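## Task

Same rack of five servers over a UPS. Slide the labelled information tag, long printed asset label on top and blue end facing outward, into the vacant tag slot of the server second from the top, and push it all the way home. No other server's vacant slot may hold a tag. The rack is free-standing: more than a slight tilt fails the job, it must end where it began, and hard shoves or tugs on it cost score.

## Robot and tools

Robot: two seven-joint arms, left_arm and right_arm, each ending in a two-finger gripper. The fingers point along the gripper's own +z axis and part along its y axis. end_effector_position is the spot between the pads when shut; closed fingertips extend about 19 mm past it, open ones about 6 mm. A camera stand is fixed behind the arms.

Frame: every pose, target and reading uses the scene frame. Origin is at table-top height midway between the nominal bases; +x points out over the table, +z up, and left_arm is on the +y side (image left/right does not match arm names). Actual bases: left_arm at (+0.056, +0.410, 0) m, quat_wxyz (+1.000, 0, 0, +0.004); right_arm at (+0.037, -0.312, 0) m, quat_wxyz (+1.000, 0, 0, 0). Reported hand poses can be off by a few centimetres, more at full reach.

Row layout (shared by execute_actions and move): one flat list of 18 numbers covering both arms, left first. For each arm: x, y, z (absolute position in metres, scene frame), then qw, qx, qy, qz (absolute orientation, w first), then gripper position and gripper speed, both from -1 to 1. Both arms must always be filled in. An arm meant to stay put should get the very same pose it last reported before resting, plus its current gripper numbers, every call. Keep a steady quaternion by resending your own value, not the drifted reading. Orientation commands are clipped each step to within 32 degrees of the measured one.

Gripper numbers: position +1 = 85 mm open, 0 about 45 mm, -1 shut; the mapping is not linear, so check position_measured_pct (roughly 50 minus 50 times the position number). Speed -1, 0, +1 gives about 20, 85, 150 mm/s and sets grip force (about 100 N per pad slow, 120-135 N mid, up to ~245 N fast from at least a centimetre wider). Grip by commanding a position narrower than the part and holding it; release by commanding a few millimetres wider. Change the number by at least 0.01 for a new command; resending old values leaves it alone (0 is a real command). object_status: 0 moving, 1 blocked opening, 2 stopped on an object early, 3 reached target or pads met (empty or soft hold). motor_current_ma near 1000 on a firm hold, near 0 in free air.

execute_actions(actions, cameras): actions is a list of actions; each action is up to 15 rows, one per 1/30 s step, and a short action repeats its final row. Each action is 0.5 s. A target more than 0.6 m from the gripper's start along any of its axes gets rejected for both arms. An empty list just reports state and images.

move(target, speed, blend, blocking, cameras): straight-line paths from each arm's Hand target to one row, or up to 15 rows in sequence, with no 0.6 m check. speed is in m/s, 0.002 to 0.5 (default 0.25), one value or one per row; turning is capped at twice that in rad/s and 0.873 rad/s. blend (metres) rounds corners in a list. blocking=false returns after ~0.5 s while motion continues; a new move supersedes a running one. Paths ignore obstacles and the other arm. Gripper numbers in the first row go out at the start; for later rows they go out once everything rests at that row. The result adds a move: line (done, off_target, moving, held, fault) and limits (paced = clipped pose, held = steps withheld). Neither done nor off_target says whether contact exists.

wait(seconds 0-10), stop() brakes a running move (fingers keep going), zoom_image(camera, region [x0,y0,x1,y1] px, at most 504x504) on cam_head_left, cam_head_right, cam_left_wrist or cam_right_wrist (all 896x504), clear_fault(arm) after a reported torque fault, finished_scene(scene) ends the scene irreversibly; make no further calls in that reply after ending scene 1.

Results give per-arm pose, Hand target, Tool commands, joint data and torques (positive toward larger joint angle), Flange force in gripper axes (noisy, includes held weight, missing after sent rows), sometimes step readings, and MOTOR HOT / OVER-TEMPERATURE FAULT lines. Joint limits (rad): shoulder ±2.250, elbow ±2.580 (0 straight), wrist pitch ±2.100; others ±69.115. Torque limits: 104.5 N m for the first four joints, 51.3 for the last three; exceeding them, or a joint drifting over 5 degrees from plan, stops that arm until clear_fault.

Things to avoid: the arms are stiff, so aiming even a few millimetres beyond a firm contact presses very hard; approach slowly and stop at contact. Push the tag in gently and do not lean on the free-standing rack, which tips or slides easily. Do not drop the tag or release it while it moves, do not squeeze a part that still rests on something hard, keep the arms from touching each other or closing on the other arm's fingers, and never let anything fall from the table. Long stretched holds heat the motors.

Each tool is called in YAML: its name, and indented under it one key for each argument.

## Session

execute_actions:
  actions: []

zoom_image:
  camera: "cam_head_right"
  region: [250, 260, 650, 420]

zoom_image:
  camera: "cam_head_right"
  region: [340, 150, 540, 260]

Scene clock: 0.00 s.
left_arm: end_effector_position=(+0.0803, -0.0232, +0.3764) position_measured_pct=0.0 object_status=3 motor_current_ma=0 end_effector_quat_wxyz=(+0.045, +0.833, +0.277, +0.477) | right_arm: end_effector_position=(+0.6544, -0.0815, +0.2032) position_measured_pct=0.0 object_status=3 motor_current_ma=0 end_effector_quat_wxyz=(-0.552, +0.653, +0.150, +0.496)
Joint positions: left_arm=[1.93 0.608 0.077 1.241 -0.838 1.923 1.036] | right_arm=[0.247 1.134 -0.322 1.726 -1.912 1.293 0.784]
Joint velocities: within noise
Joint torques (N m): no reading
Motor temperatures (°C): left_arm=[29 29 29 31 39 34 46] | right_arm=[33 30 26 26 35 44 47]
Flange force (N): no reading
Hand target: left_arm +0.0803, -0.0232, +0.3764; +0.045, +0.833, +0.277, +0.477 | right_arm +0.6544, -0.0815, +0.2032; -0.552, +0.653, +0.150, +0.496
Tool commands: left_gripper/position=+1.0 left_gripper/speed=+1.0 right_gripper/position=+1.0 right_gripper/speed=+1.0
camera_calibration:
cam_left_wrist: T_world_to_cam=[[0.429931, -0.833912, 0.346049, -0.180315], [-0.386284, -0.516325, -0.764325, 0.362965], [0.816054, 0.194934, -0.544111, 0.290634], [0, 0, 0, 1]] pos_world=[-0.0194422, -0.0196133, 0.497958]
cam_right_wrist: T_world_to_cam=[[0.744321, -0.316303, -0.588165, -0.390388], [-0.492136, 0.335549, -0.803249, 0.567098], [0.451429, 0.887332, 0.0940919, -0.0924295], [0, 0, 0, 1]] pos_world=[0.611389, -0.231755, 0.234605]

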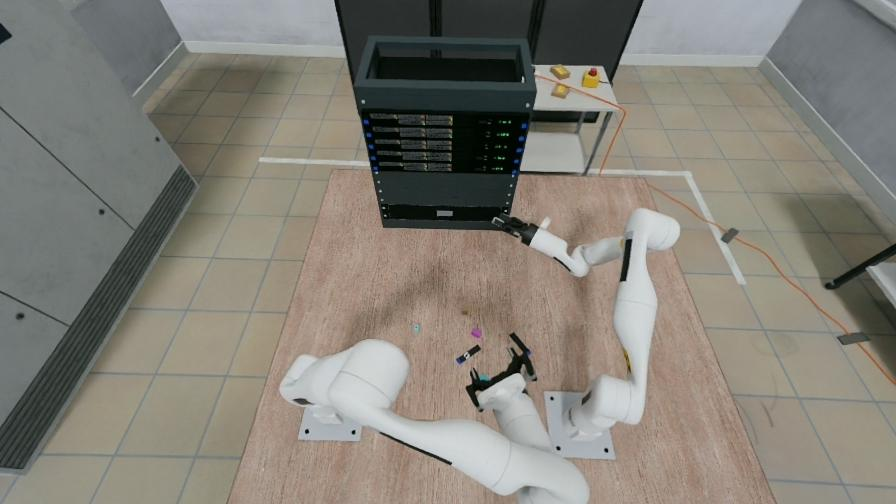

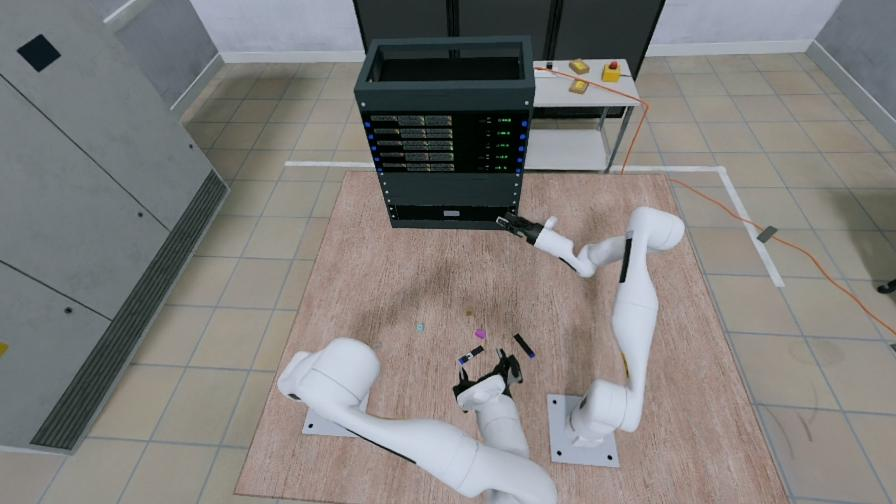

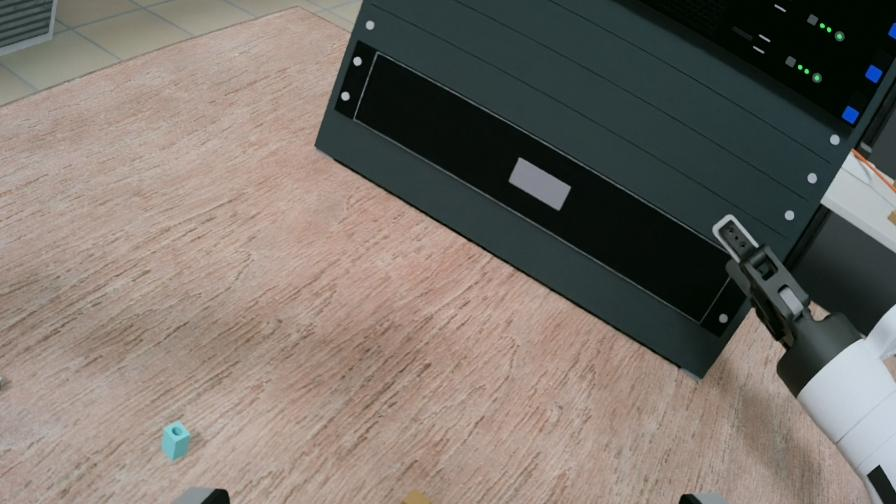

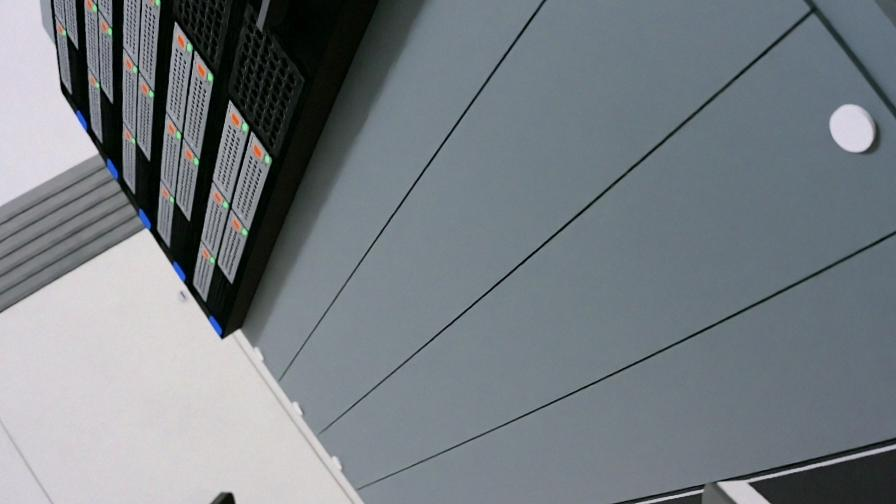

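Scaled by 1.260.

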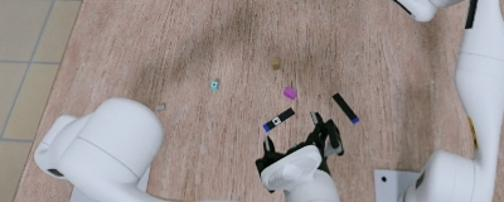

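Scaled by 2.520.

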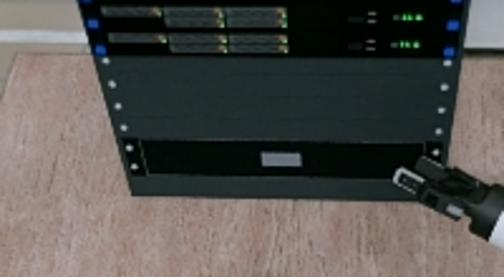

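move:
  target:
    - [0.2085,0.059,0.26,0,0.883,-0.4695,0,1,1,0.52,-0.12,0.33,0.6533,-0.6533,0.2706,-0.2706,0,1]
    - [0.2085,0.059,0.25,0,0.883,-0.4695,0,-0.2,1,0.4575,-0.0845,0.36,0.6533,-0.6533,0.2706,-0.2706,-0.2,1]
  speed: 0.25

Scene clock: 30.03 s.
left_arm: end_effector_position=(+0.2085, +0.0590, +0.2500) position_measured_pct=60.2 object_status=3 motor_current_ma=0 end_effector_quat_wxyz=(+0.000, +0.883, -0.469, +0.000) | right_arm: end_effector_position=(+0.4584, -0.0845, +0.3604) position_measured_pct=60.2 object_status=3 motor_current_ma=0 end_effector_quat_wxyz=(+0.652, -0.660, +0.265, -0.262)
Joint positions: left_arm=[1.009 0.232 0.116 1.779 -0.029 1.133 -1.421] | right_arm=[0.595 0.531 -0.956 2.581 -2.632 1.147 0.261]
Joint velocities: within noise
Joint torques (N m): left_arm=[1.09 -13.3 1.56 -9.25 0.11 -0.03 -0.11] | right_arm=[-0.43 -10.02 -2.72 -4.44 0.93 3.17 0.09]
Motor temperatures (°C): left_arm=[29 30 29 31 39 34 46] | right_arm=[33 31 26 26 35 44 47]
Flange force (N): left_arm=[-1.7 -3.1 2.3] | right_arm=[0.9 -1.6 -0.7]
Hand target: left_arm +0.2085, +0.0590, +0.2500; +0.000, +0.883, -0.469, +0.000 | right_arm +0.4584, -0.0845, +0.3604; +0.652, -0.660, +0.265, -0.262
Off the commanded pose: left_arm 0.000 m, 0 deg | right_arm 0.001 m, 1 deg.
joint sent to its limit (right arm) — joint 4 (elbow), upper limit, where the elbow is as bent as it goes. The joint targets still meet the commanded pose.
move: done
camera_calibration:
cam_left_wrist: T_world_to_cam=[[-0.820999, -0.570875, -0.00787273, 0.210609], [-0.570903, 0.821015, 0.00183835, 0.126465], [0.00541416, 0.00600385, -0.999967, 0.395262], [0, 0, 0, 1]] pos_world=[0.242969, 0.0140282, 0.396674]
cam_right_wrist: T_world_to_cam=[[-0.00760654, 0.0257458, -0.99964, 0.368968], [-0.74077, 0.671368, 0.0229279, 0.442503], [0.671716, 0.740677, 0.0139649, -0.100539], [0, 0, 0, 1]] pos_world=[0.398133, -0.232115, 0.360093]

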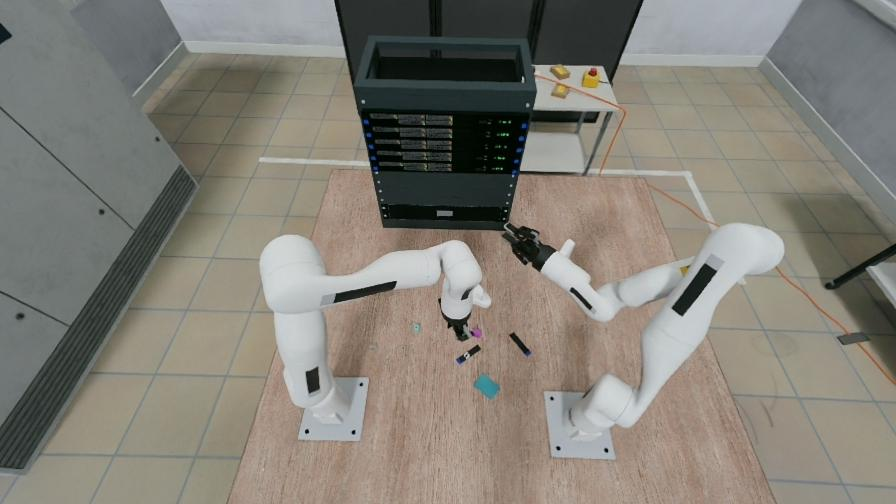

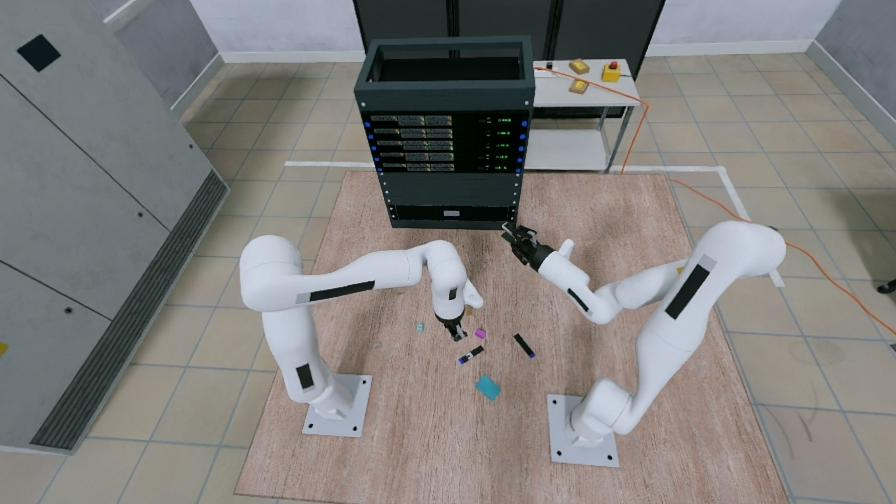

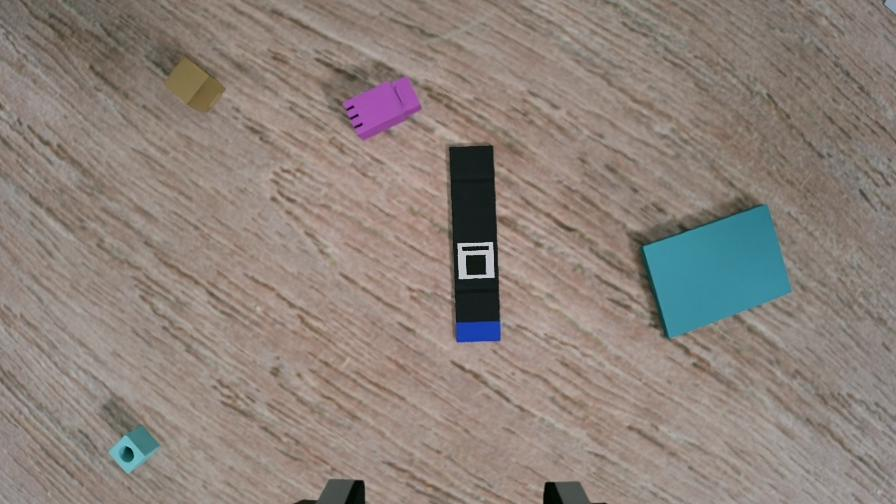

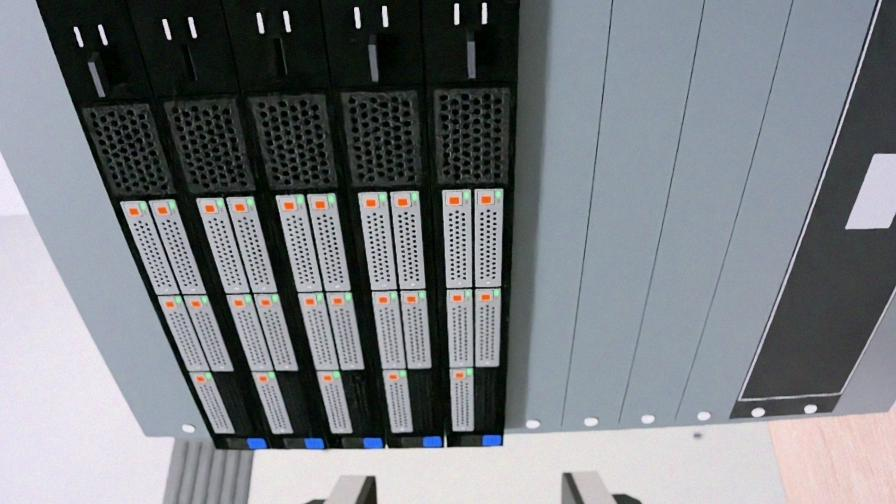

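move:
  target:
    - [0.2464,-0.0063,0.06,0,0.8934,-0.4493,0,-0.2,1,0.4575,-0.0845,0.36,0.6533,-0.6533,0.2706,-0.2706,-0.2,1]
    - [0.2464,-0.0063,0.0228,0,0.8934,-0.4493,0,-0.2,1,0.4575,-0.0845,0.36,0.6533,-0.6533,0.2706,-0.2706,-0.2,1]
  speed: [0.2,0.06]
  cameras: ["cam_left_wrist"]

Scene clock: 51.50 s.
left_arm: end_effector_position=(+0.2464, -0.0063, +0.0228) position_measured_pct=60.2 object_status=3 motor_current_ma=0 end_effector_quat_wxyz=(+0.000, +0.893, -0.449, +0.000) | right_arm: end_effector_position=(+0.4584, -0.0845, +0.3603) position_measured_pct=60.2 object_status=3 motor_current_ma=0 end_effector_quat_wxyz=(+0.652, -0.659, +0.266, -0.264)
Joint positions: left_arm=[1.051 0.74 0.066 1.82 -0.081 0.585 -1.344] | right_arm=[0.742 0.67 -1.225 2.581 -2.772 1.051 0.477]
Joint velocities: within noise
Joint torques (N m): left_arm=[1.11 -19.24 1.91 -5.93 0.12 -0.03 -0.13] | right_arm=[-0.49 -9.97 -3.91 -4.53 1.44 2.95 0.1]
Motor temperatures (°C): left_arm=[29 30 29 31 39 34 46] | right_arm=[33 31 26 26 35 44 47]
Flange force (N): left_arm=[-2.4 -2.6 1.1] | right_arm=[2.4 -3.6 -2.0]
Hand target: left_arm +0.2464, -0.0063, +0.0228; +0.000, +0.893, -0.449, +0.000 | right_arm +0.4584, -0.0845, +0.3603; +0.652, -0.659, +0.266, -0.264
Off the commanded pose: left_arm 0.000 m, 0 deg | right_arm 0.001 m, 1 deg.
joint sent to its limit (right arm) — joint 4 (elbow), upper limit, where the elbow is as bent as it goes. The joint targets still meet the commanded pose.
move: done
camera_calibration:
cam_left_wrist: T_world_to_cam=[[-0.7942, -0.607605, -0.00783531, 0.195833], [-0.607634, 0.794215, 0.001829, 0.211026], [0.00511161, 0.00621359, -0.999968, 0.168331], [0, 0, 0, 1]] pos_world=[0.282897, -0.0496565, 0.169474]
Images, in order (width x height): cam_left_wrist 896x504.

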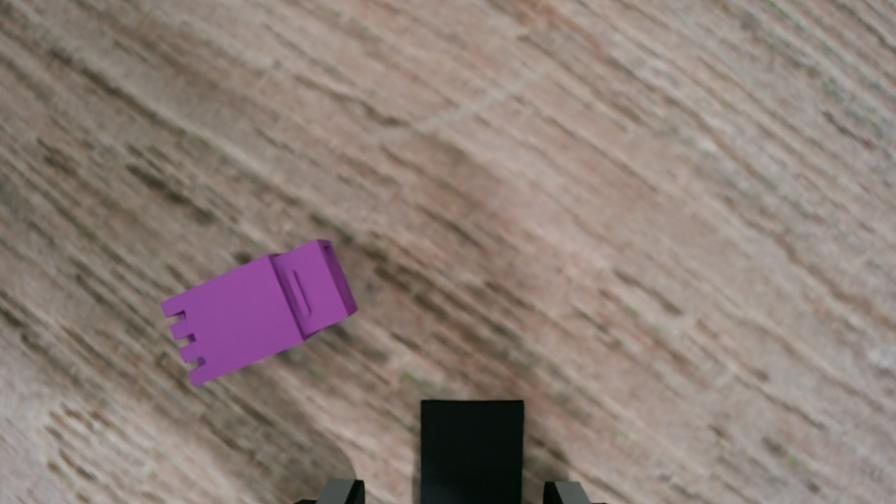

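move:
  target:
    - [0.2444,-0.0078,0.0228,0,0.8934,-0.4493,0,-0.2,1,0.4575,-0.0845,0.36,0.6533,-0.6533,0.2706,-0.2706,-0.2,1]
    - [0.2444,-0.0078,0.0228,0,0.8934,-0.4493,0,-0.58,-1,0.4575,-0.0845,0.36,0.6533,-0.6533,0.2706,-0.2706,-0.2,1]
  speed: [0.02,0.02]
  cameras: []

move:
  target:
    - [0.2444,-0.0078,0.0258,0,0.8934,-0.4493,0,-0.58,-1,0.4575,-0.0845,0.36,0.6533,-0.6533,0.2706,-0.2706,-0.2,1]
  speed: [0.02]
  cameras: ["cam_left_wrist"]

Scene clock: 65.50 s.
left_arm: end_effector_position=(+0.2444, -0.0078, +0.0228) position_measured_pct=78.4 object_status=3 motor_current_ma=610 end_effector_quat_wxyz=(+0.000, +0.893, -0.449, +0.000) | right_arm: end_effector_position=(+0.4583, -0.0845, +0.3603) position_measured_pct=60.2 object_status=3 motor_current_ma=0 end_effector_quat_wxyz=(+0.653, -0.658, +0.267, -0.264)
Joint positions: left_arm=[1.056 0.74 0.066 1.818 -0.081 0.586 -1.339] | right_arm=[0.803 0.785 -1.38 2.581 -2.893 0.995 0.653]
Joint velocities: within noise
Joint torques (N m): left_arm=[1.03 -15.44 1.65 -5.54 0.07 -0.67 -0.13] | right_arm=[-0.46 -10.24 -4.71 -4.62 1.8 2.65 0.19]
Motor temperatures (°C): left_arm=[29 30 29 31 39 34 46] | right_arm=[33 31 26 26 35 44 47]
Flange force (N): left_arm=[-4.6 -3.0 -8.4] | right_arm=[2.6 -4.1 -2.5]
Hand target: left_arm +0.2444, -0.0078, +0.0228; +0.000, +0.893, -0.449, +0.000 | right_arm +0.4583, -0.0845, +0.3603; +0.653, -0.658, +0.267, -0.264
Off the commanded pose: left_arm 0.000 m, 0 deg | right_arm 0.001 m, 1 deg.
joint sent to its limit (right arm) — joint 4 (elbow), upper limit, where the elbow is as bent as it goes. The joint targets still meet the commanded pose.
move: done
No camera images: "cameras" was empty.

Scene clock: 66.43 s.
left_arm: end_effector_position=(+0.2444, -0.0078, +0.0258) position_measured_pct=78.4 object_status=3 motor_current_ma=610 end_effector_quat_wxyz=(+0.000, +0.893, -0.449, +0.000) | right_arm: end_effector_position=(+0.4583, -0.0845, +0.3603) position_measured_pct=60.2 object_status=3 motor_current_ma=0 end_effector_quat_wxyz=(+0.653, -0.658, +0.267, -0.264)
Joint positions: left_arm=[1.056 0.734 0.067 1.817 -0.08 0.593 -1.339] | right_arm=[0.811 0.807 -1.406 2.581 -2.918 0.987 0.689]
Joint velocities: within noise
Joint torques (N m): left_arm=[1.08 -19.29 1.89 -6.07 0.08 -0.03 -0.11] | right_arm=[-0.47 -10.32 -4.83 -4.63 1.84 2.57 0.14]
Motor temperatures (°C): left_arm=[29 30 29 31 39 34 46] | right_arm=[33 31 26 26 35 44 47]
Flange force (N): left_arm=[-2.5 -2.7 1.3] | right_arm=[2.7 -4.0 -2.7]
Hand target: left_arm +0.2444, -0.0078, +0.0258; +0.000, +0.893, -0.449, +0.000 | right_arm +0.4583, -0.0845, +0.3603; +0.653, -0.658, +0.267, -0.264
Off the commanded pose: left_arm 0.000 m, 0 deg | right_arm 0.001 m, 1 deg.
joint sent to its limit (right arm) — joint 4 (elbow), upper limit, where the elbow is as bent as it goes. The joint targets still meet the commanded pose.
move: done
camera_calibration:
cam_left_wrist: T_world_to_cam=[[-0.794237, -0.607558, -0.0078349, 0.19329], [-0.607587, 0.794251, 0.0018295, 0.210925], [0.00511135, 0.00621344, -0.999968, 0.171351], [0, 0, 0, 1]] pos_world=[0.280797, -0.0511567, 0.172474]
Images, in order (width x height): cam_left_wrist 896x504.

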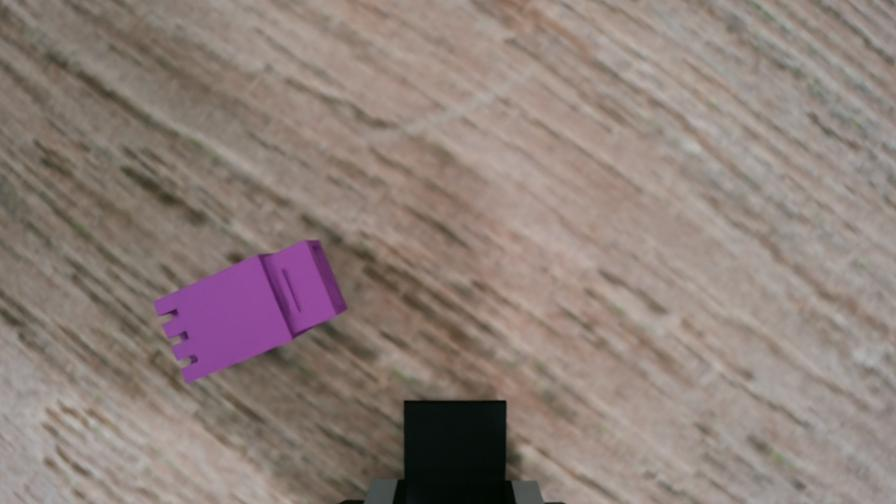

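move:
  target:
    - [0.30,0.05,0.16,0,0.8934,-0.4493,0,-0.58,-1,0.48,-0.07,0.36,0.6533,-0.6533,0.2706,-0.2706,-0.2,1]
    - [0.60,0.10,0.36,0.6533,0.6533,0.2706,0.2706,-0.58,-1,0.5007,-0.0213,0.3595,0.6533,-0.6533,0.2706,-0.2706,-0.2,1]
  speed: [0.25,0.25]
  blend: [0.05,0]

Scene clock: 89.90 s.
left_arm: end_effector_position=(+0.6000, +0.1000, +0.3600) position_measured_pct=78.4 object_status=3 motor_current_ma=610 end_effector_quat_wxyz=(+0.653, +0.653, +0.271, +0.271) | right_arm: end_effector_position=(+0.5007, -0.0213, +0.3595) position_measured_pct=60.2 object_status=3 motor_current_ma=0 end_effector_quat_wxyz=(+0.653, -0.653, +0.271, -0.271)
Joint positions: left_arm=[-0.059 0.554 0.357 2.22 2.546 1.139 -3.08] | right_arm=[0.52 0.832 -1.312 2.437 -3.055 1.064 0.757]
Joint velocities: within noise
Joint torques (N m): left_arm=[1.13 -15.99 3.83 -7 0.23 2.88 -0.18] | right_arm=[-0.47 -12.43 -5.5 -4.88 2.01 2.48 0.13]
Motor temperatures (°C): left_arm=[29 30 29 31 39 34 46] | right_arm=[33 31 26 26 35 44 47]
Flange force (N): left_arm=[1.9 -1.7 -4.7] | right_arm=[2.5 -2.8 -1.6]
Hand target: left_arm +0.6000, +0.1000, +0.3600; +0.653, +0.653, +0.271, +0.271 | right_arm +0.5007, -0.0213, +0.3595; +0.653, -0.653, +0.271, -0.271
Off the commanded pose: left_arm 0.000 m, 0 deg | right_arm 0.000 m, 0 deg.
move: done
camera_calibration:
cam_left_wrist: T_world_to_cam=[[0.0155218, 0.0045101, 0.999869, -0.365991], [-0.708314, -0.705755, 0.0141792, 0.546763], [0.705726, -0.708442, -0.00776, -0.203063], [0, 0, 0, 1]] pos_world=[0.536268, 0.243673, 0.356615]
cam_right_wrist: T_world_to_cam=[[0.00163953, 0.0341924, -0.999414, 0.362292], [-0.726256, 0.687062, 0.0223147, 0.424722], [0.687423, 0.725793, 0.0259589, -0.188282], [0, 0, 0, 1]] pos_world=[0.437292, -0.167545, 0.357489]

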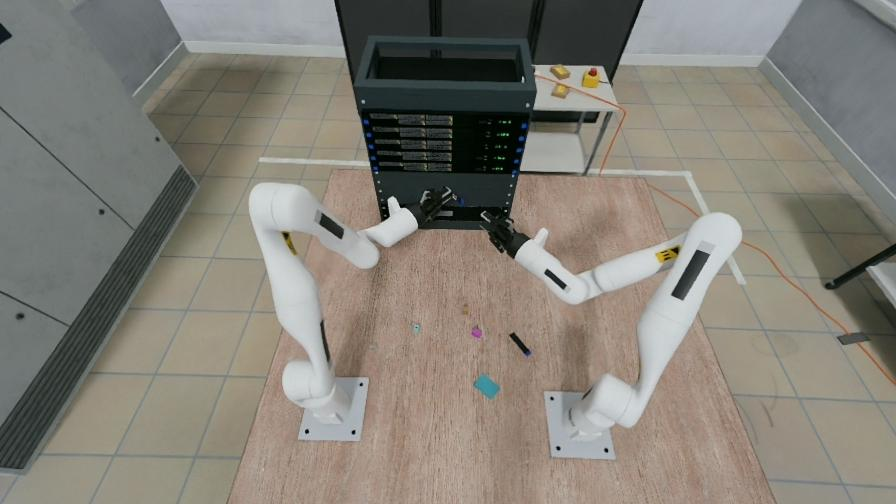

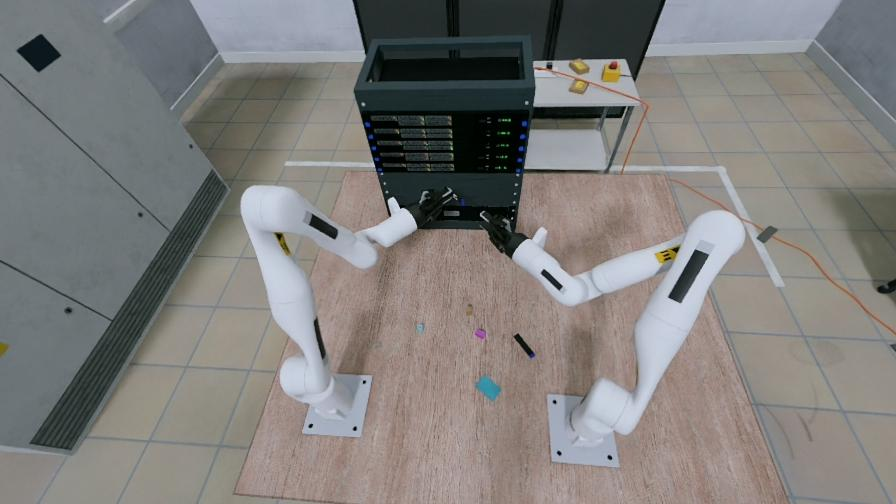

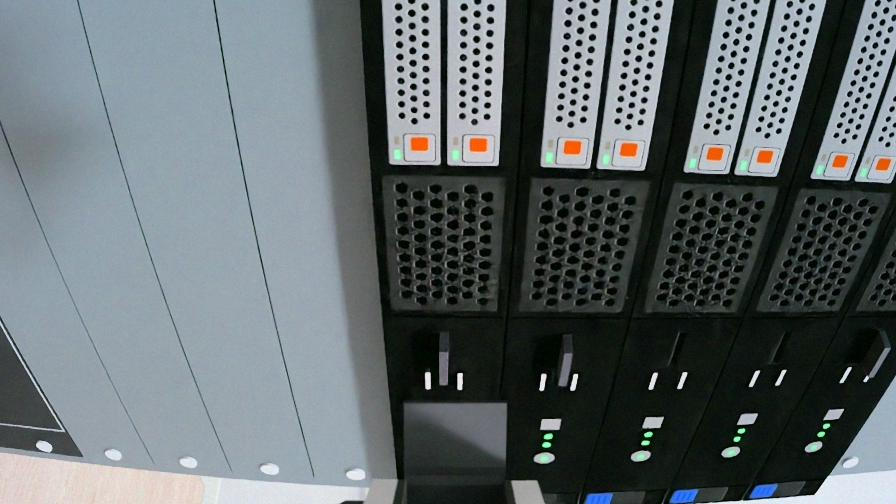

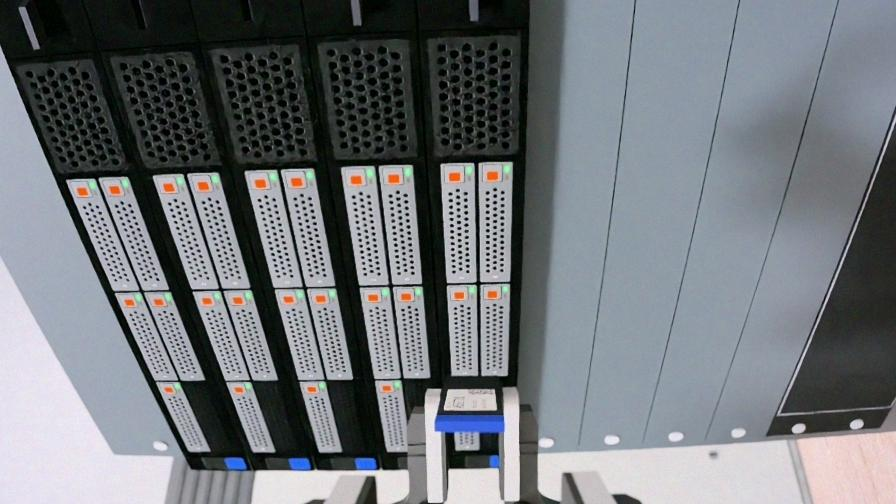

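move:
  target:
    - [0.6,0.1,0.36,0.6533,0.6533,0.2706,0.2706,-0.58,-1,0.543,0.021,0.3595,0.6533,-0.6533,0.2706,-0.2706,-0.2,1]
  speed: 0.1
  cameras: ["cam_right_wrist","cam_head_right"]

Scene clock: 136.20 s.
left_arm: end_effector_position=(+0.6000, +0.1000, +0.3600) position_measured_pct=78.4 object_status=3 motor_current_ma=610 end_effector_quat_wxyz=(+0.653, +0.653, +0.271, +0.271) | right_arm: end_effector_position=(+0.5430, +0.0210, +0.3595) position_measured_pct=60.2 object_status=3 motor_current_ma=0 end_effector_quat_wxyz=(+0.653, -0.653, +0.271, -0.271)
Joint positions: left_arm=[-0.059 0.554 0.357 2.22 2.546 1.139 -3.08] | right_arm=[0.393 0.874 -1.261 2.272 -3.085 1.001 0.789]
Joint velocities: within noise
Joint torques (N m): left_arm=[1.08 -16.01 3.87 -6.96 0.21 2.87 -0.18] | right_arm=[-0.38 -14.35 -6.22 -5.11 2.05 2.33 0.16]
Motor temperatures (°C): left_arm=[29 30 29 31 39 34 46] | right_arm=[33 31 26 26 35 44 47]
Flange force (N): left_arm=[1.9 -1.7 -4.5] | right_arm=[1.7 -1.9 -0.8]
Hand target: left_arm +0.6000, +0.1000, +0.3600; +0.653, +0.653, +0.271, +0.271 | right_arm +0.5430, +0.0210, +0.3595; +0.653, -0.653, +0.271, -0.271
Off the commanded pose: left_arm 0.000 m, 0 deg | right_arm 0.000 m, 0 deg.
move: done
camera_calibration:
cam_right_wrist: T_world_to_cam=[[0.00163953, 0.0341924, -0.999414, 0.360776], [-0.726256, 0.687062, 0.0223147, 0.42638], [0.687423, 0.725793, 0.0259589, -0.248061], [0, 0, 0, 1]] pos_world=[0.479592, -0.125245, 0.357489]
Images, in order (width x height): cam_head_right 896x504, cam_right_wrist 896x504.

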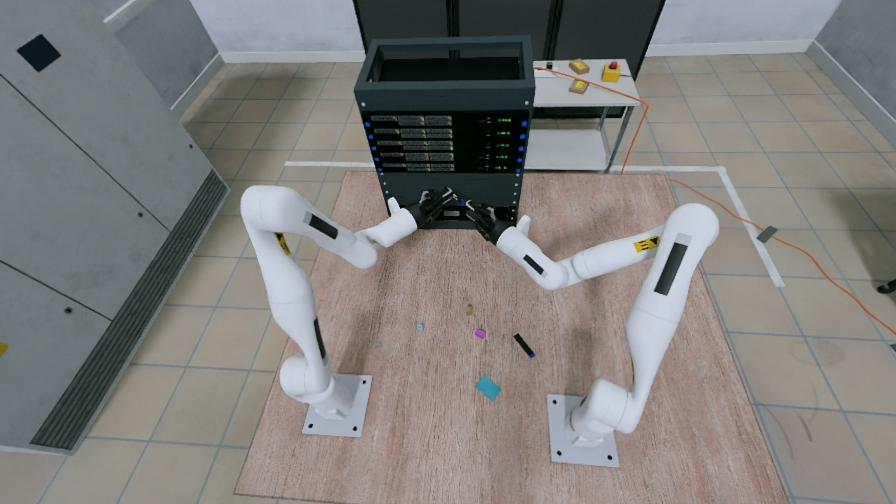

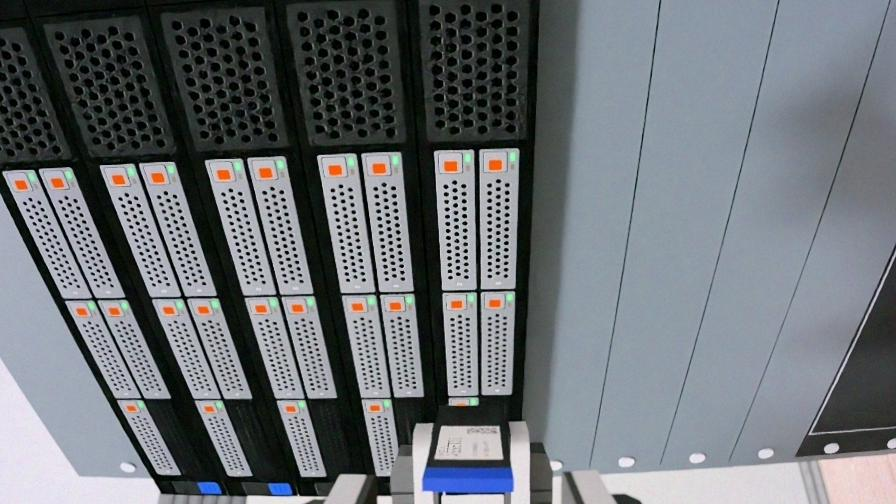

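zoom_image:
  camera: "cam_right_wrist"
  region: [100, 380, 420, 504]

move:
  target:
    - [0.6,0.1,0.36,0.6533,0.6533,0.2706,0.2706,-0.58,-1,0.5643,0.0423,0.3595,0.6533,-0.6533,0.2706,-0.2706,-0.2,1]
    - [0.6,0.1,0.36,0.6533,0.6533,0.2706,0.2706,-0.58,-1,0.5643,0.0423,0.3595,0.6533,-0.6533,0.2706,-0.2706,-0.56,-1]
  speed: 0.05
  cameras: ["cam_right_wrist","cam_left_wrist"]

Scaled by 1.575 from the camera's 896x504 image, which has a finer 1280x720 frame.

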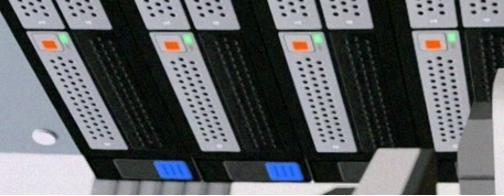

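Scene clock: 155.83 s.
left_arm: end_effector_position=(+0.6000, +0.1000, +0.3600) position_measured_pct=78.4 object_status=3 motor_current_ma=610 end_effector_quat_wxyz=(+0.653, +0.653, +0.271, +0.271) | right_arm: end_effector_position=(+0.5643, +0.0423, +0.3595) position_measured_pct=77.1 object_status=0 motor_current_ma=180 end_effector_quat_wxyz=(+0.653, -0.653, +0.271, -0.271)
Joint positions: left_arm=[-0.059 0.554 0.357 2.22 2.546 1.139 -3.08] | right_arm=[0.334 0.896 -1.237 2.185 -3.096 0.963 0.805]
Joint velocities: within noise
Joint torques (N m): left_arm=[2.35 -17.11 5.19 -7.22 -0.29 3.52 -0.06] | right_arm=[-0.74 -14.62 -5.98 -5.29 1.62 1.89 0.09]
Motor temperatures (°C): left_arm=[29 30 29 31 39 34 46] | right_arm=[33 31 26 26 35 44 47]
Flange force (N): left_arm=[3.9 -3.9 -4.6] | right_arm=[2.0 -3.0 -3.1]
Hand target: left_arm +0.6000, +0.1000, +0.3600; +0.653, +0.653, +0.271, +0.271 | right_arm +0.5643, +0.0423, +0.3595; +0.653, -0.653, +0.271, -0.271
Off the commanded pose: left_arm 0.000 m, 0 deg | right_arm 0.000 m, 0 deg.
move: done
camera_calibration:
cam_left_wrist: T_world_to_cam=[[0.015663, 0.004509, 0.999867, -0.366066], [-0.708312, -0.705755, 0.0142784, 0.546726], [0.705726, -0.708441, -0.00786048, -0.203027], [0, 0, 0, 1]] pos_world=[0.536267, 0.243673, 0.356615]
cam_right_wrist: T_world_to_cam=[[0.00163953, 0.0341924, -0.999414, 0.360013], [-0.726256, 0.687062, 0.0223147, 0.427215], [0.687423, 0.725793, 0.0259589, -0.278162], [0, 0, 0, 1]] pos_world=[0.500892, -0.103945, 0.357489]
Images, in order (width x height): cam_left_wrist 896x504, cam_right_wrist 896x504.

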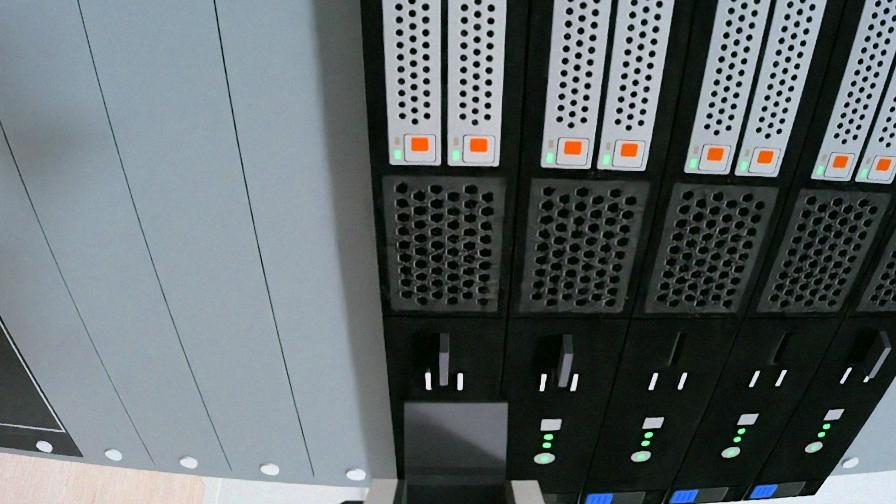

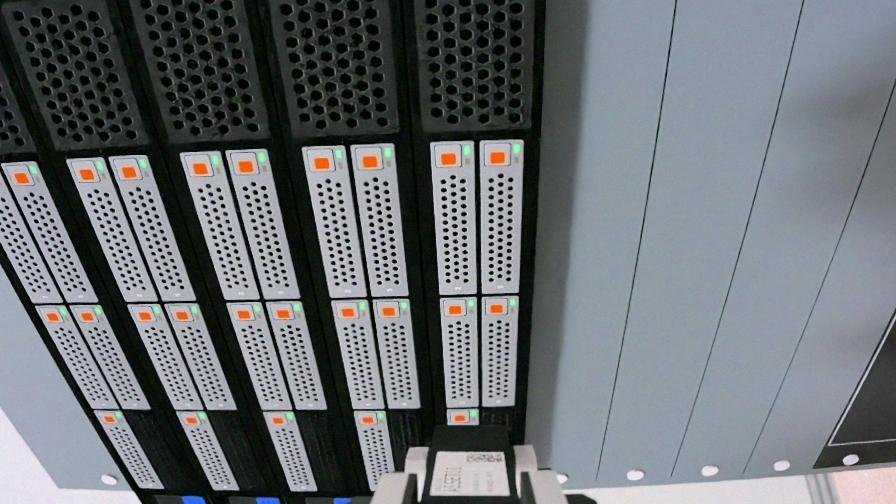

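move:
  target:
    - [0.6,0.1,0.36,0.6533,0.6533,0.2706,0.2706,-0.58,-1,0.5643,0.0423,0.3595,0.6533,-0.6533,0.2706,-0.2706,-0.62,-1]
    - [0.6,0.1,0.36,0.6533,0.6533,0.2706,0.2706,-0.35,-0.5,0.5643,0.0423,0.3595,0.6533,-0.6533,0.2706,-0.2706,-0.62,-1]
    - [0.537,0.163,0.36,0.6533,0.6533,0.2706,0.2706,-0.35,-0.5,0.5643,0.0423,0.3595,0.6533,-0.6533,0.2706,-0.2706,-0.62,-1]
  speed: 0.1
  cameras: ["cam_right_wrist","cam_left_wrist"]

Scene clock: 175.87 s.
left_arm: end_effector_position=(+0.5370, +0.1630, +0.3600) position_measured_pct=67.5 object_status=3 motor_current_ma=0 end_effector_quat_wxyz=(+0.653, +0.653, +0.271, +0.271) | right_arm: end_effector_position=(+0.5643, +0.0423, +0.3595) position_measured_pct=80.1 object_status=2 motor_current_ma=1000 end_effector_quat_wxyz=(+0.653, -0.653, +0.271, -0.271)
Joint positions: left_arm=[-0.221 0.468 0.311 2.448 2.38 1.298 -3.076] | right_arm=[0.334 0.896 -1.237 2.185 -3.096 0.963 0.805]
Joint velocities: within noise
Joint torques (N m): left_arm=[1.16 -12.92 3.27 -5.36 0.25 2.83 -0.16] | right_arm=[-0.41 -15.47 -6.68 -5.41 2.03 2.36 0.13]
Motor temperatures (°C): left_arm=[29 30 29 31 39 34 46] | right_arm=[33 31 26 26 35 44 47]
Flange force (N): left_arm=[2.0 -1.8 -5.7] | right_arm=[1.8 -1.1 -0.9]
Hand target: left_arm +0.5370, +0.1630, +0.3600; +0.653, +0.653, +0.271, +0.271 | right_arm +0.5643, +0.0423, +0.3595; +0.653, -0.653, +0.271, -0.271
Off the commanded pose: left_arm 0.000 m, 0 deg | right_arm 0.000 m, 0 deg.
move: done
camera_calibration:
cam_left_wrist: T_world_to_cam=[[0.015593, 0.00458032, 0.999868, -0.365352], [-0.708313, -0.705754, 0.0142792, 0.546565], [0.705726, -0.708442, -0.00776049, -0.11397], [0, 0, 0, 1]] pos_world=[0.473268, 0.306672, 0.356615]
cam_right_wrist: T_world_to_cam=[[0.00163953, 0.0341924, -0.999414, 0.360013], [-0.726256, 0.687062, 0.0223147, 0.427215], [0.687423, 0.725793, 0.0259589, -0.278162], [0, 0, 0, 1]] pos_world=[0.500892, -0.103945, 0.357489]
Images, in order (width x height): cam_left_wrist 896x504, cam_right_wrist 896x504.

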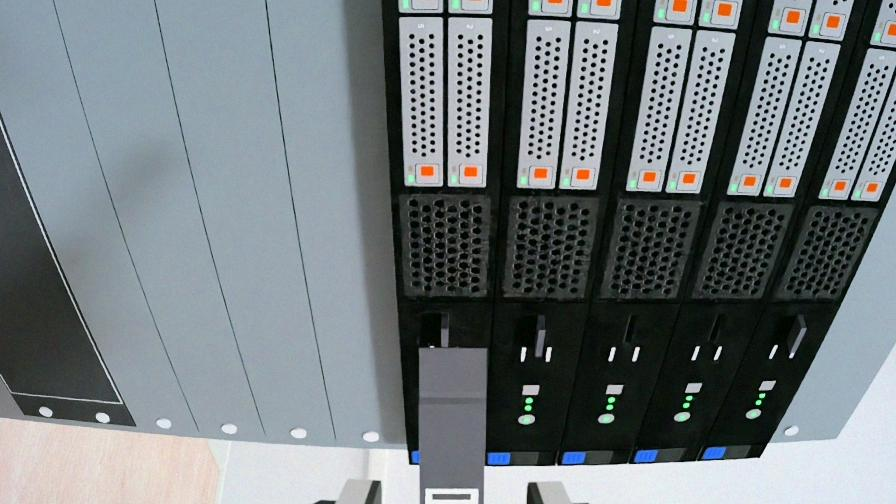

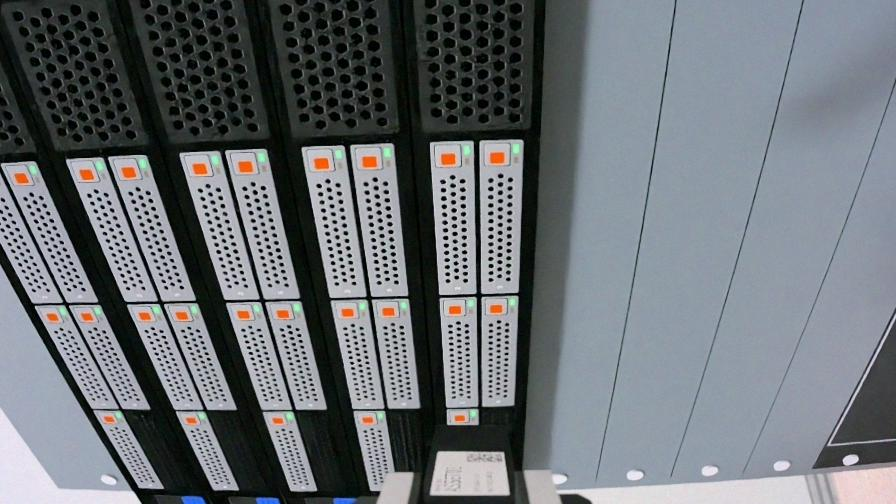

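move:
  target:
    - [0.46,0.24,0.40,0.6533,0.6533,0.2706,0.2706,-0.35,-0.5,0.52,-0.01,0.40,0.6533,-0.6533,0.2706,-0.2706,-0.62,-1]
    - [0.42,0.28,0.46,0.5,0.8,0.2,0.25,-0.35,-0.5,0.55,-0.02,0.47,0,0.7071,0,0.7071,-0.62,-1]
    - [0.42,0.28,0.46,0.5,0.8,0.2,0.25,-0.35,-0.5,0.60,-0.004,0.485,0,0.7071,0,0.7071,-0.62,-1]
  speed: [0.2,0.35,0.15]
  cameras: ["cam_right_wrist","cam_left_wrist"]

Scene clock: 199.30 s.
left_arm: end_effector_position=(+0.4200, +0.2800, +0.4600) position_measured_pct=67.5 object_status=3 motor_current_ma=0 end_effector_quat_wxyz=(+0.502, +0.803, +0.201, +0.251) | right_arm: end_effector_position=(+0.6000, -0.0040, +0.4850) position_measured_pct=80.1 object_status=2 motor_current_ma=1000 end_effector_quat_wxyz=(+0.000, +0.707, +0.000, +0.707)
Joint positions: left_arm=[-0.629 -0.229 0.031 2.189 1.257 1.344 -2.124] | right_arm=[-0.385 0.457 -0.773 1.852 -4.194 1.363 2.541]
Joint velocities: within noise
Joint torques (N m): left_arm=[1.09 -4.37 0.48 -9.76 2.57 0.87 -0.18] | right_arm=[-0.46 -17 -1.5 -8.24 2.64 1.99 0.1]
Motor temperatures (°C): left_arm=[29 30 29 31 39 34 46] | right_arm=[33 31 26 26 35 44 47]
Flange force (N): left_arm=[-1.4 -3.9 -4.0] | right_arm=[0.3 0.6 0.9]
Hand target: left_arm +0.4200, +0.2800, +0.4600; +0.502, +0.803, +0.201, +0.251 | right_arm +0.6000, -0.0040, +0.4850; +0.000, +0.707, +0.000, +0.707
Off the commanded pose: left_arm 0.000 m, 0 deg | right_arm 0.000 m, 0 deg.
move: done
camera_calibration:
cam_left_wrist: T_world_to_cam=[[0.0865271, -0.412927, 0.906644, -0.334034], [-0.793437, -0.57891, -0.187939, 0.638095], [0.60247, -0.703104, -0.377723, 0.264432], [0, 0, 0, 1]] pos_world=[0.375879, 0.41739, 0.522655]
cam_right_wrist: T_world_to_cam=[[0.025339, -0.999414, -0.0230188, -0.0050417], [-0.027696, 0.0223155, -0.999367, 0.555828], [0.999295, 0.0259605, -0.0271143, -0.436495], [0, 0, 0, 1]] pos_world=[0.451709, -0.00611071, 0.543525]
Images, in order (width x height): cam_left_wrist 896x504, cam_right_wrist 896x504.

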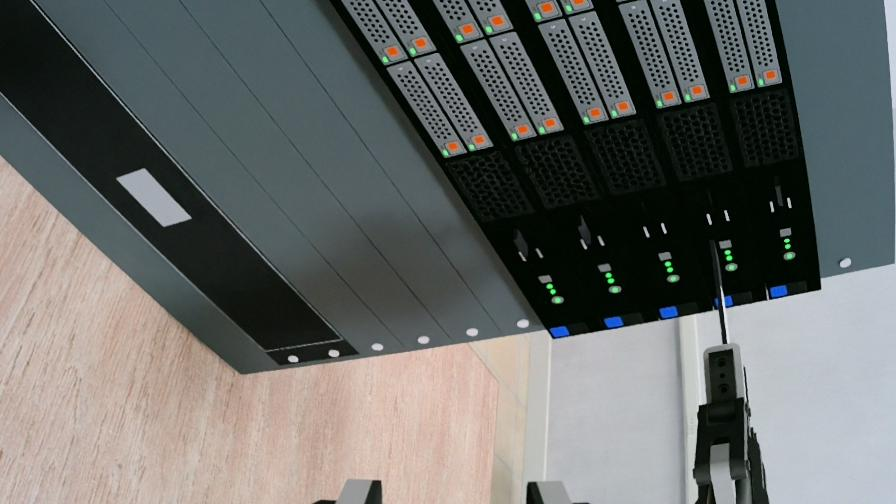

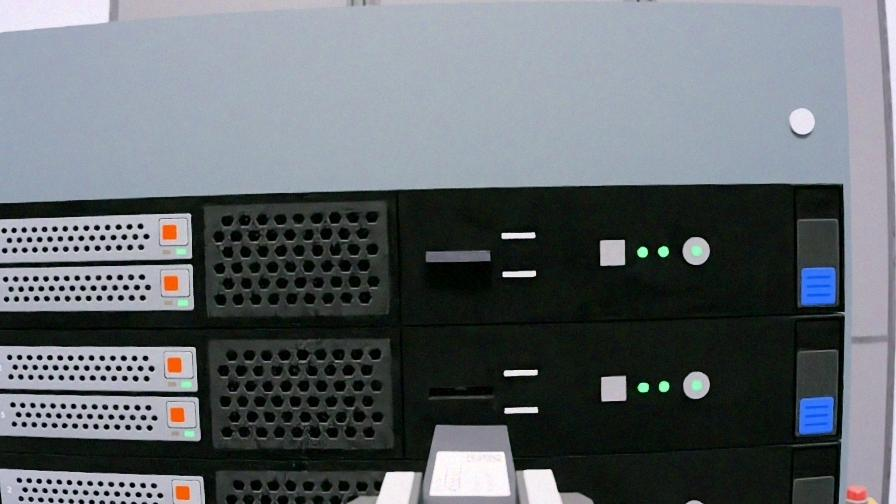

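zoom_image:
  camera: "cam_right_wrist"
  region: [400, 370, 540, 504]

Scaled by 3.600 from the camera's 896x504 image, which has a finer 1280x720 frame.

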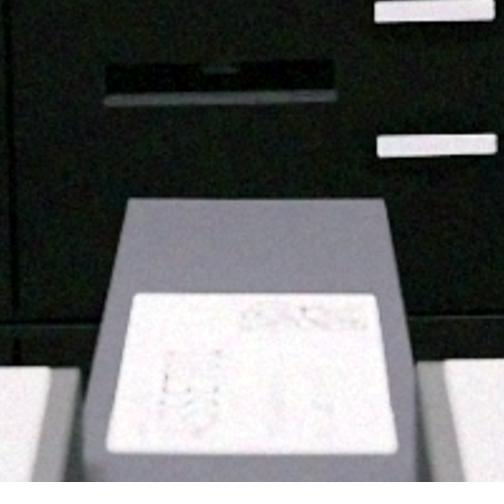

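move:
  target: [0.42,0.28,0.46,0.5,0.8,0.2,0.25,-0.35,-0.5,0.614,-0.0008,0.4892,0,0.7071,0,0.7071,-0.62,-1]
  speed: 0.05
  cameras: ["cam_right_wrist","cam_left_wrist"]

zoom_image:
  camera: "cam_right_wrist"
  region: [410, 390, 530, 504]

zoom_image:
  camera: "cam_left_wrist"
  region: [640, 160, 840, 360]

Scene clock: 229.90 s.
left_arm: end_effector_position=(+0.4200, +0.2800, +0.4600) position_measured_pct=67.5 object_status=3 motor_current_ma=0 end_effector_quat_wxyz=(+0.502, +0.803, +0.201, +0.251) | right_arm: end_effector_position=(+0.6140, -0.0008, +0.4892) position_measured_pct=80.1 object_status=2 motor_current_ma=1000 end_effector_quat_wxyz=(+0.000, +0.707, +0.000, +0.707)
Joint positions: left_arm=[-0.629 -0.229 0.031 2.189 1.257 1.344 -2.124] | right_arm=[-0.377 0.473 -0.765 1.809 -4.182 1.336 2.566]
Joint velocities: within noise
Joint torques (N m): left_arm=[1.07 -4.32 0.47 -9.75 2.59 0.86 -0.18] | right_arm=[-0.44 -17.49 -1.5 -8.46 2.64 1.92 0.09]
Motor temperatures (°C): left_arm=[29 30 29 31 39 34 46] | right_arm=[32 31 26 27 35 44 47]
Flange force (N): left_arm=[-1.5 -3.7 -4.1] | right_arm=[0.2 0.7 0.7]
Hand target: left_arm +0.4200, +0.2800, +0.4600; +0.502, +0.803, +0.201, +0.251 | right_arm +0.6140, -0.0008, +0.4892; +0.000, +0.707, +0.000, +0.707
Off the commanded pose: left_arm 0.000 m, 0 deg | right_arm 0.000 m, 0 deg.
move: done
camera_calibration:
cam_left_wrist: T_world_to_cam=[[0.0865271, -0.412927, 0.906644, -0.334034], [-0.793437, -0.57891, -0.187939, 0.638095], [0.60247, -0.703104, -0.377723, 0.264432], [0, 0, 0, 1]] pos_world=[0.375879, 0.41739, 0.522655]
cam_right_wrist: T_world_to_cam=[[0.0253372, -0.999412, -0.0231187, -0.00194641], [-0.0276984, 0.0224154, -0.999365, 0.560339], [0.999295, 0.0259614, -0.0271142, -0.450457], [0, 0, 0, 1]] pos_world=[0.465709, -0.002811, 0.547725]
Images, in order (width x height): cam_left_wrist 896x504, cam_right_wrist 896x504.

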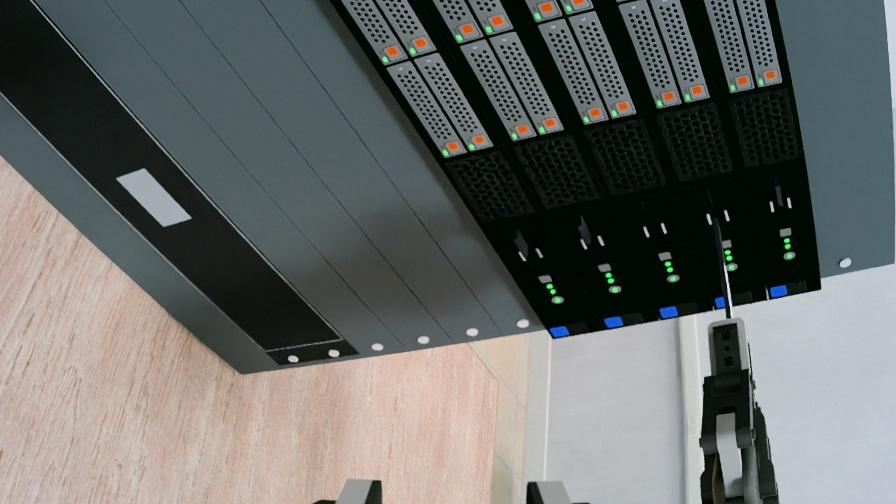

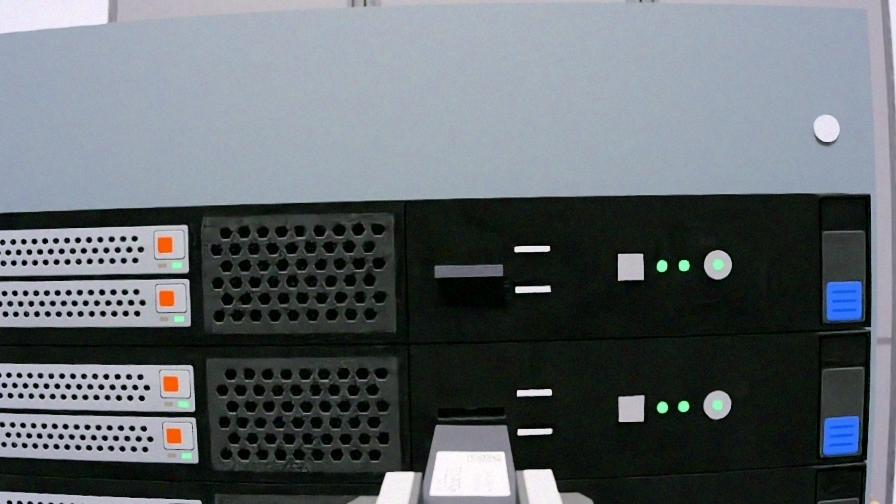

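Scaled by 4.200 from the camera's 896x504 image, which has a finer 1280x720 frame.

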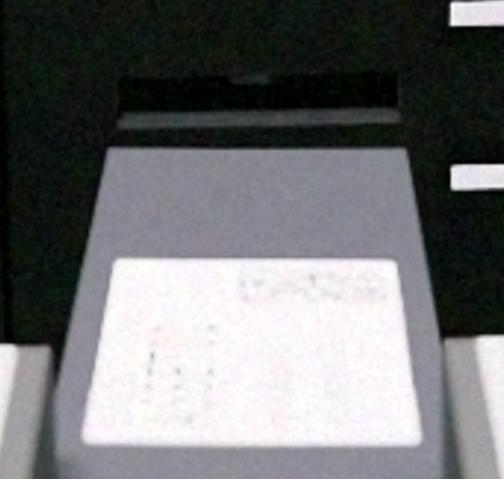

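Scaled by 2.520 from the camera's 896x504 image, which has a finer 1280x720 frame.

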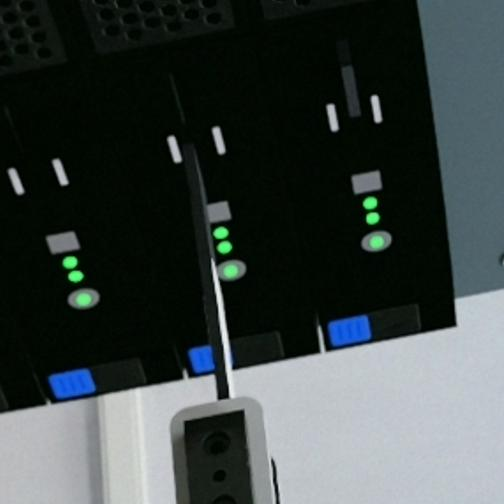

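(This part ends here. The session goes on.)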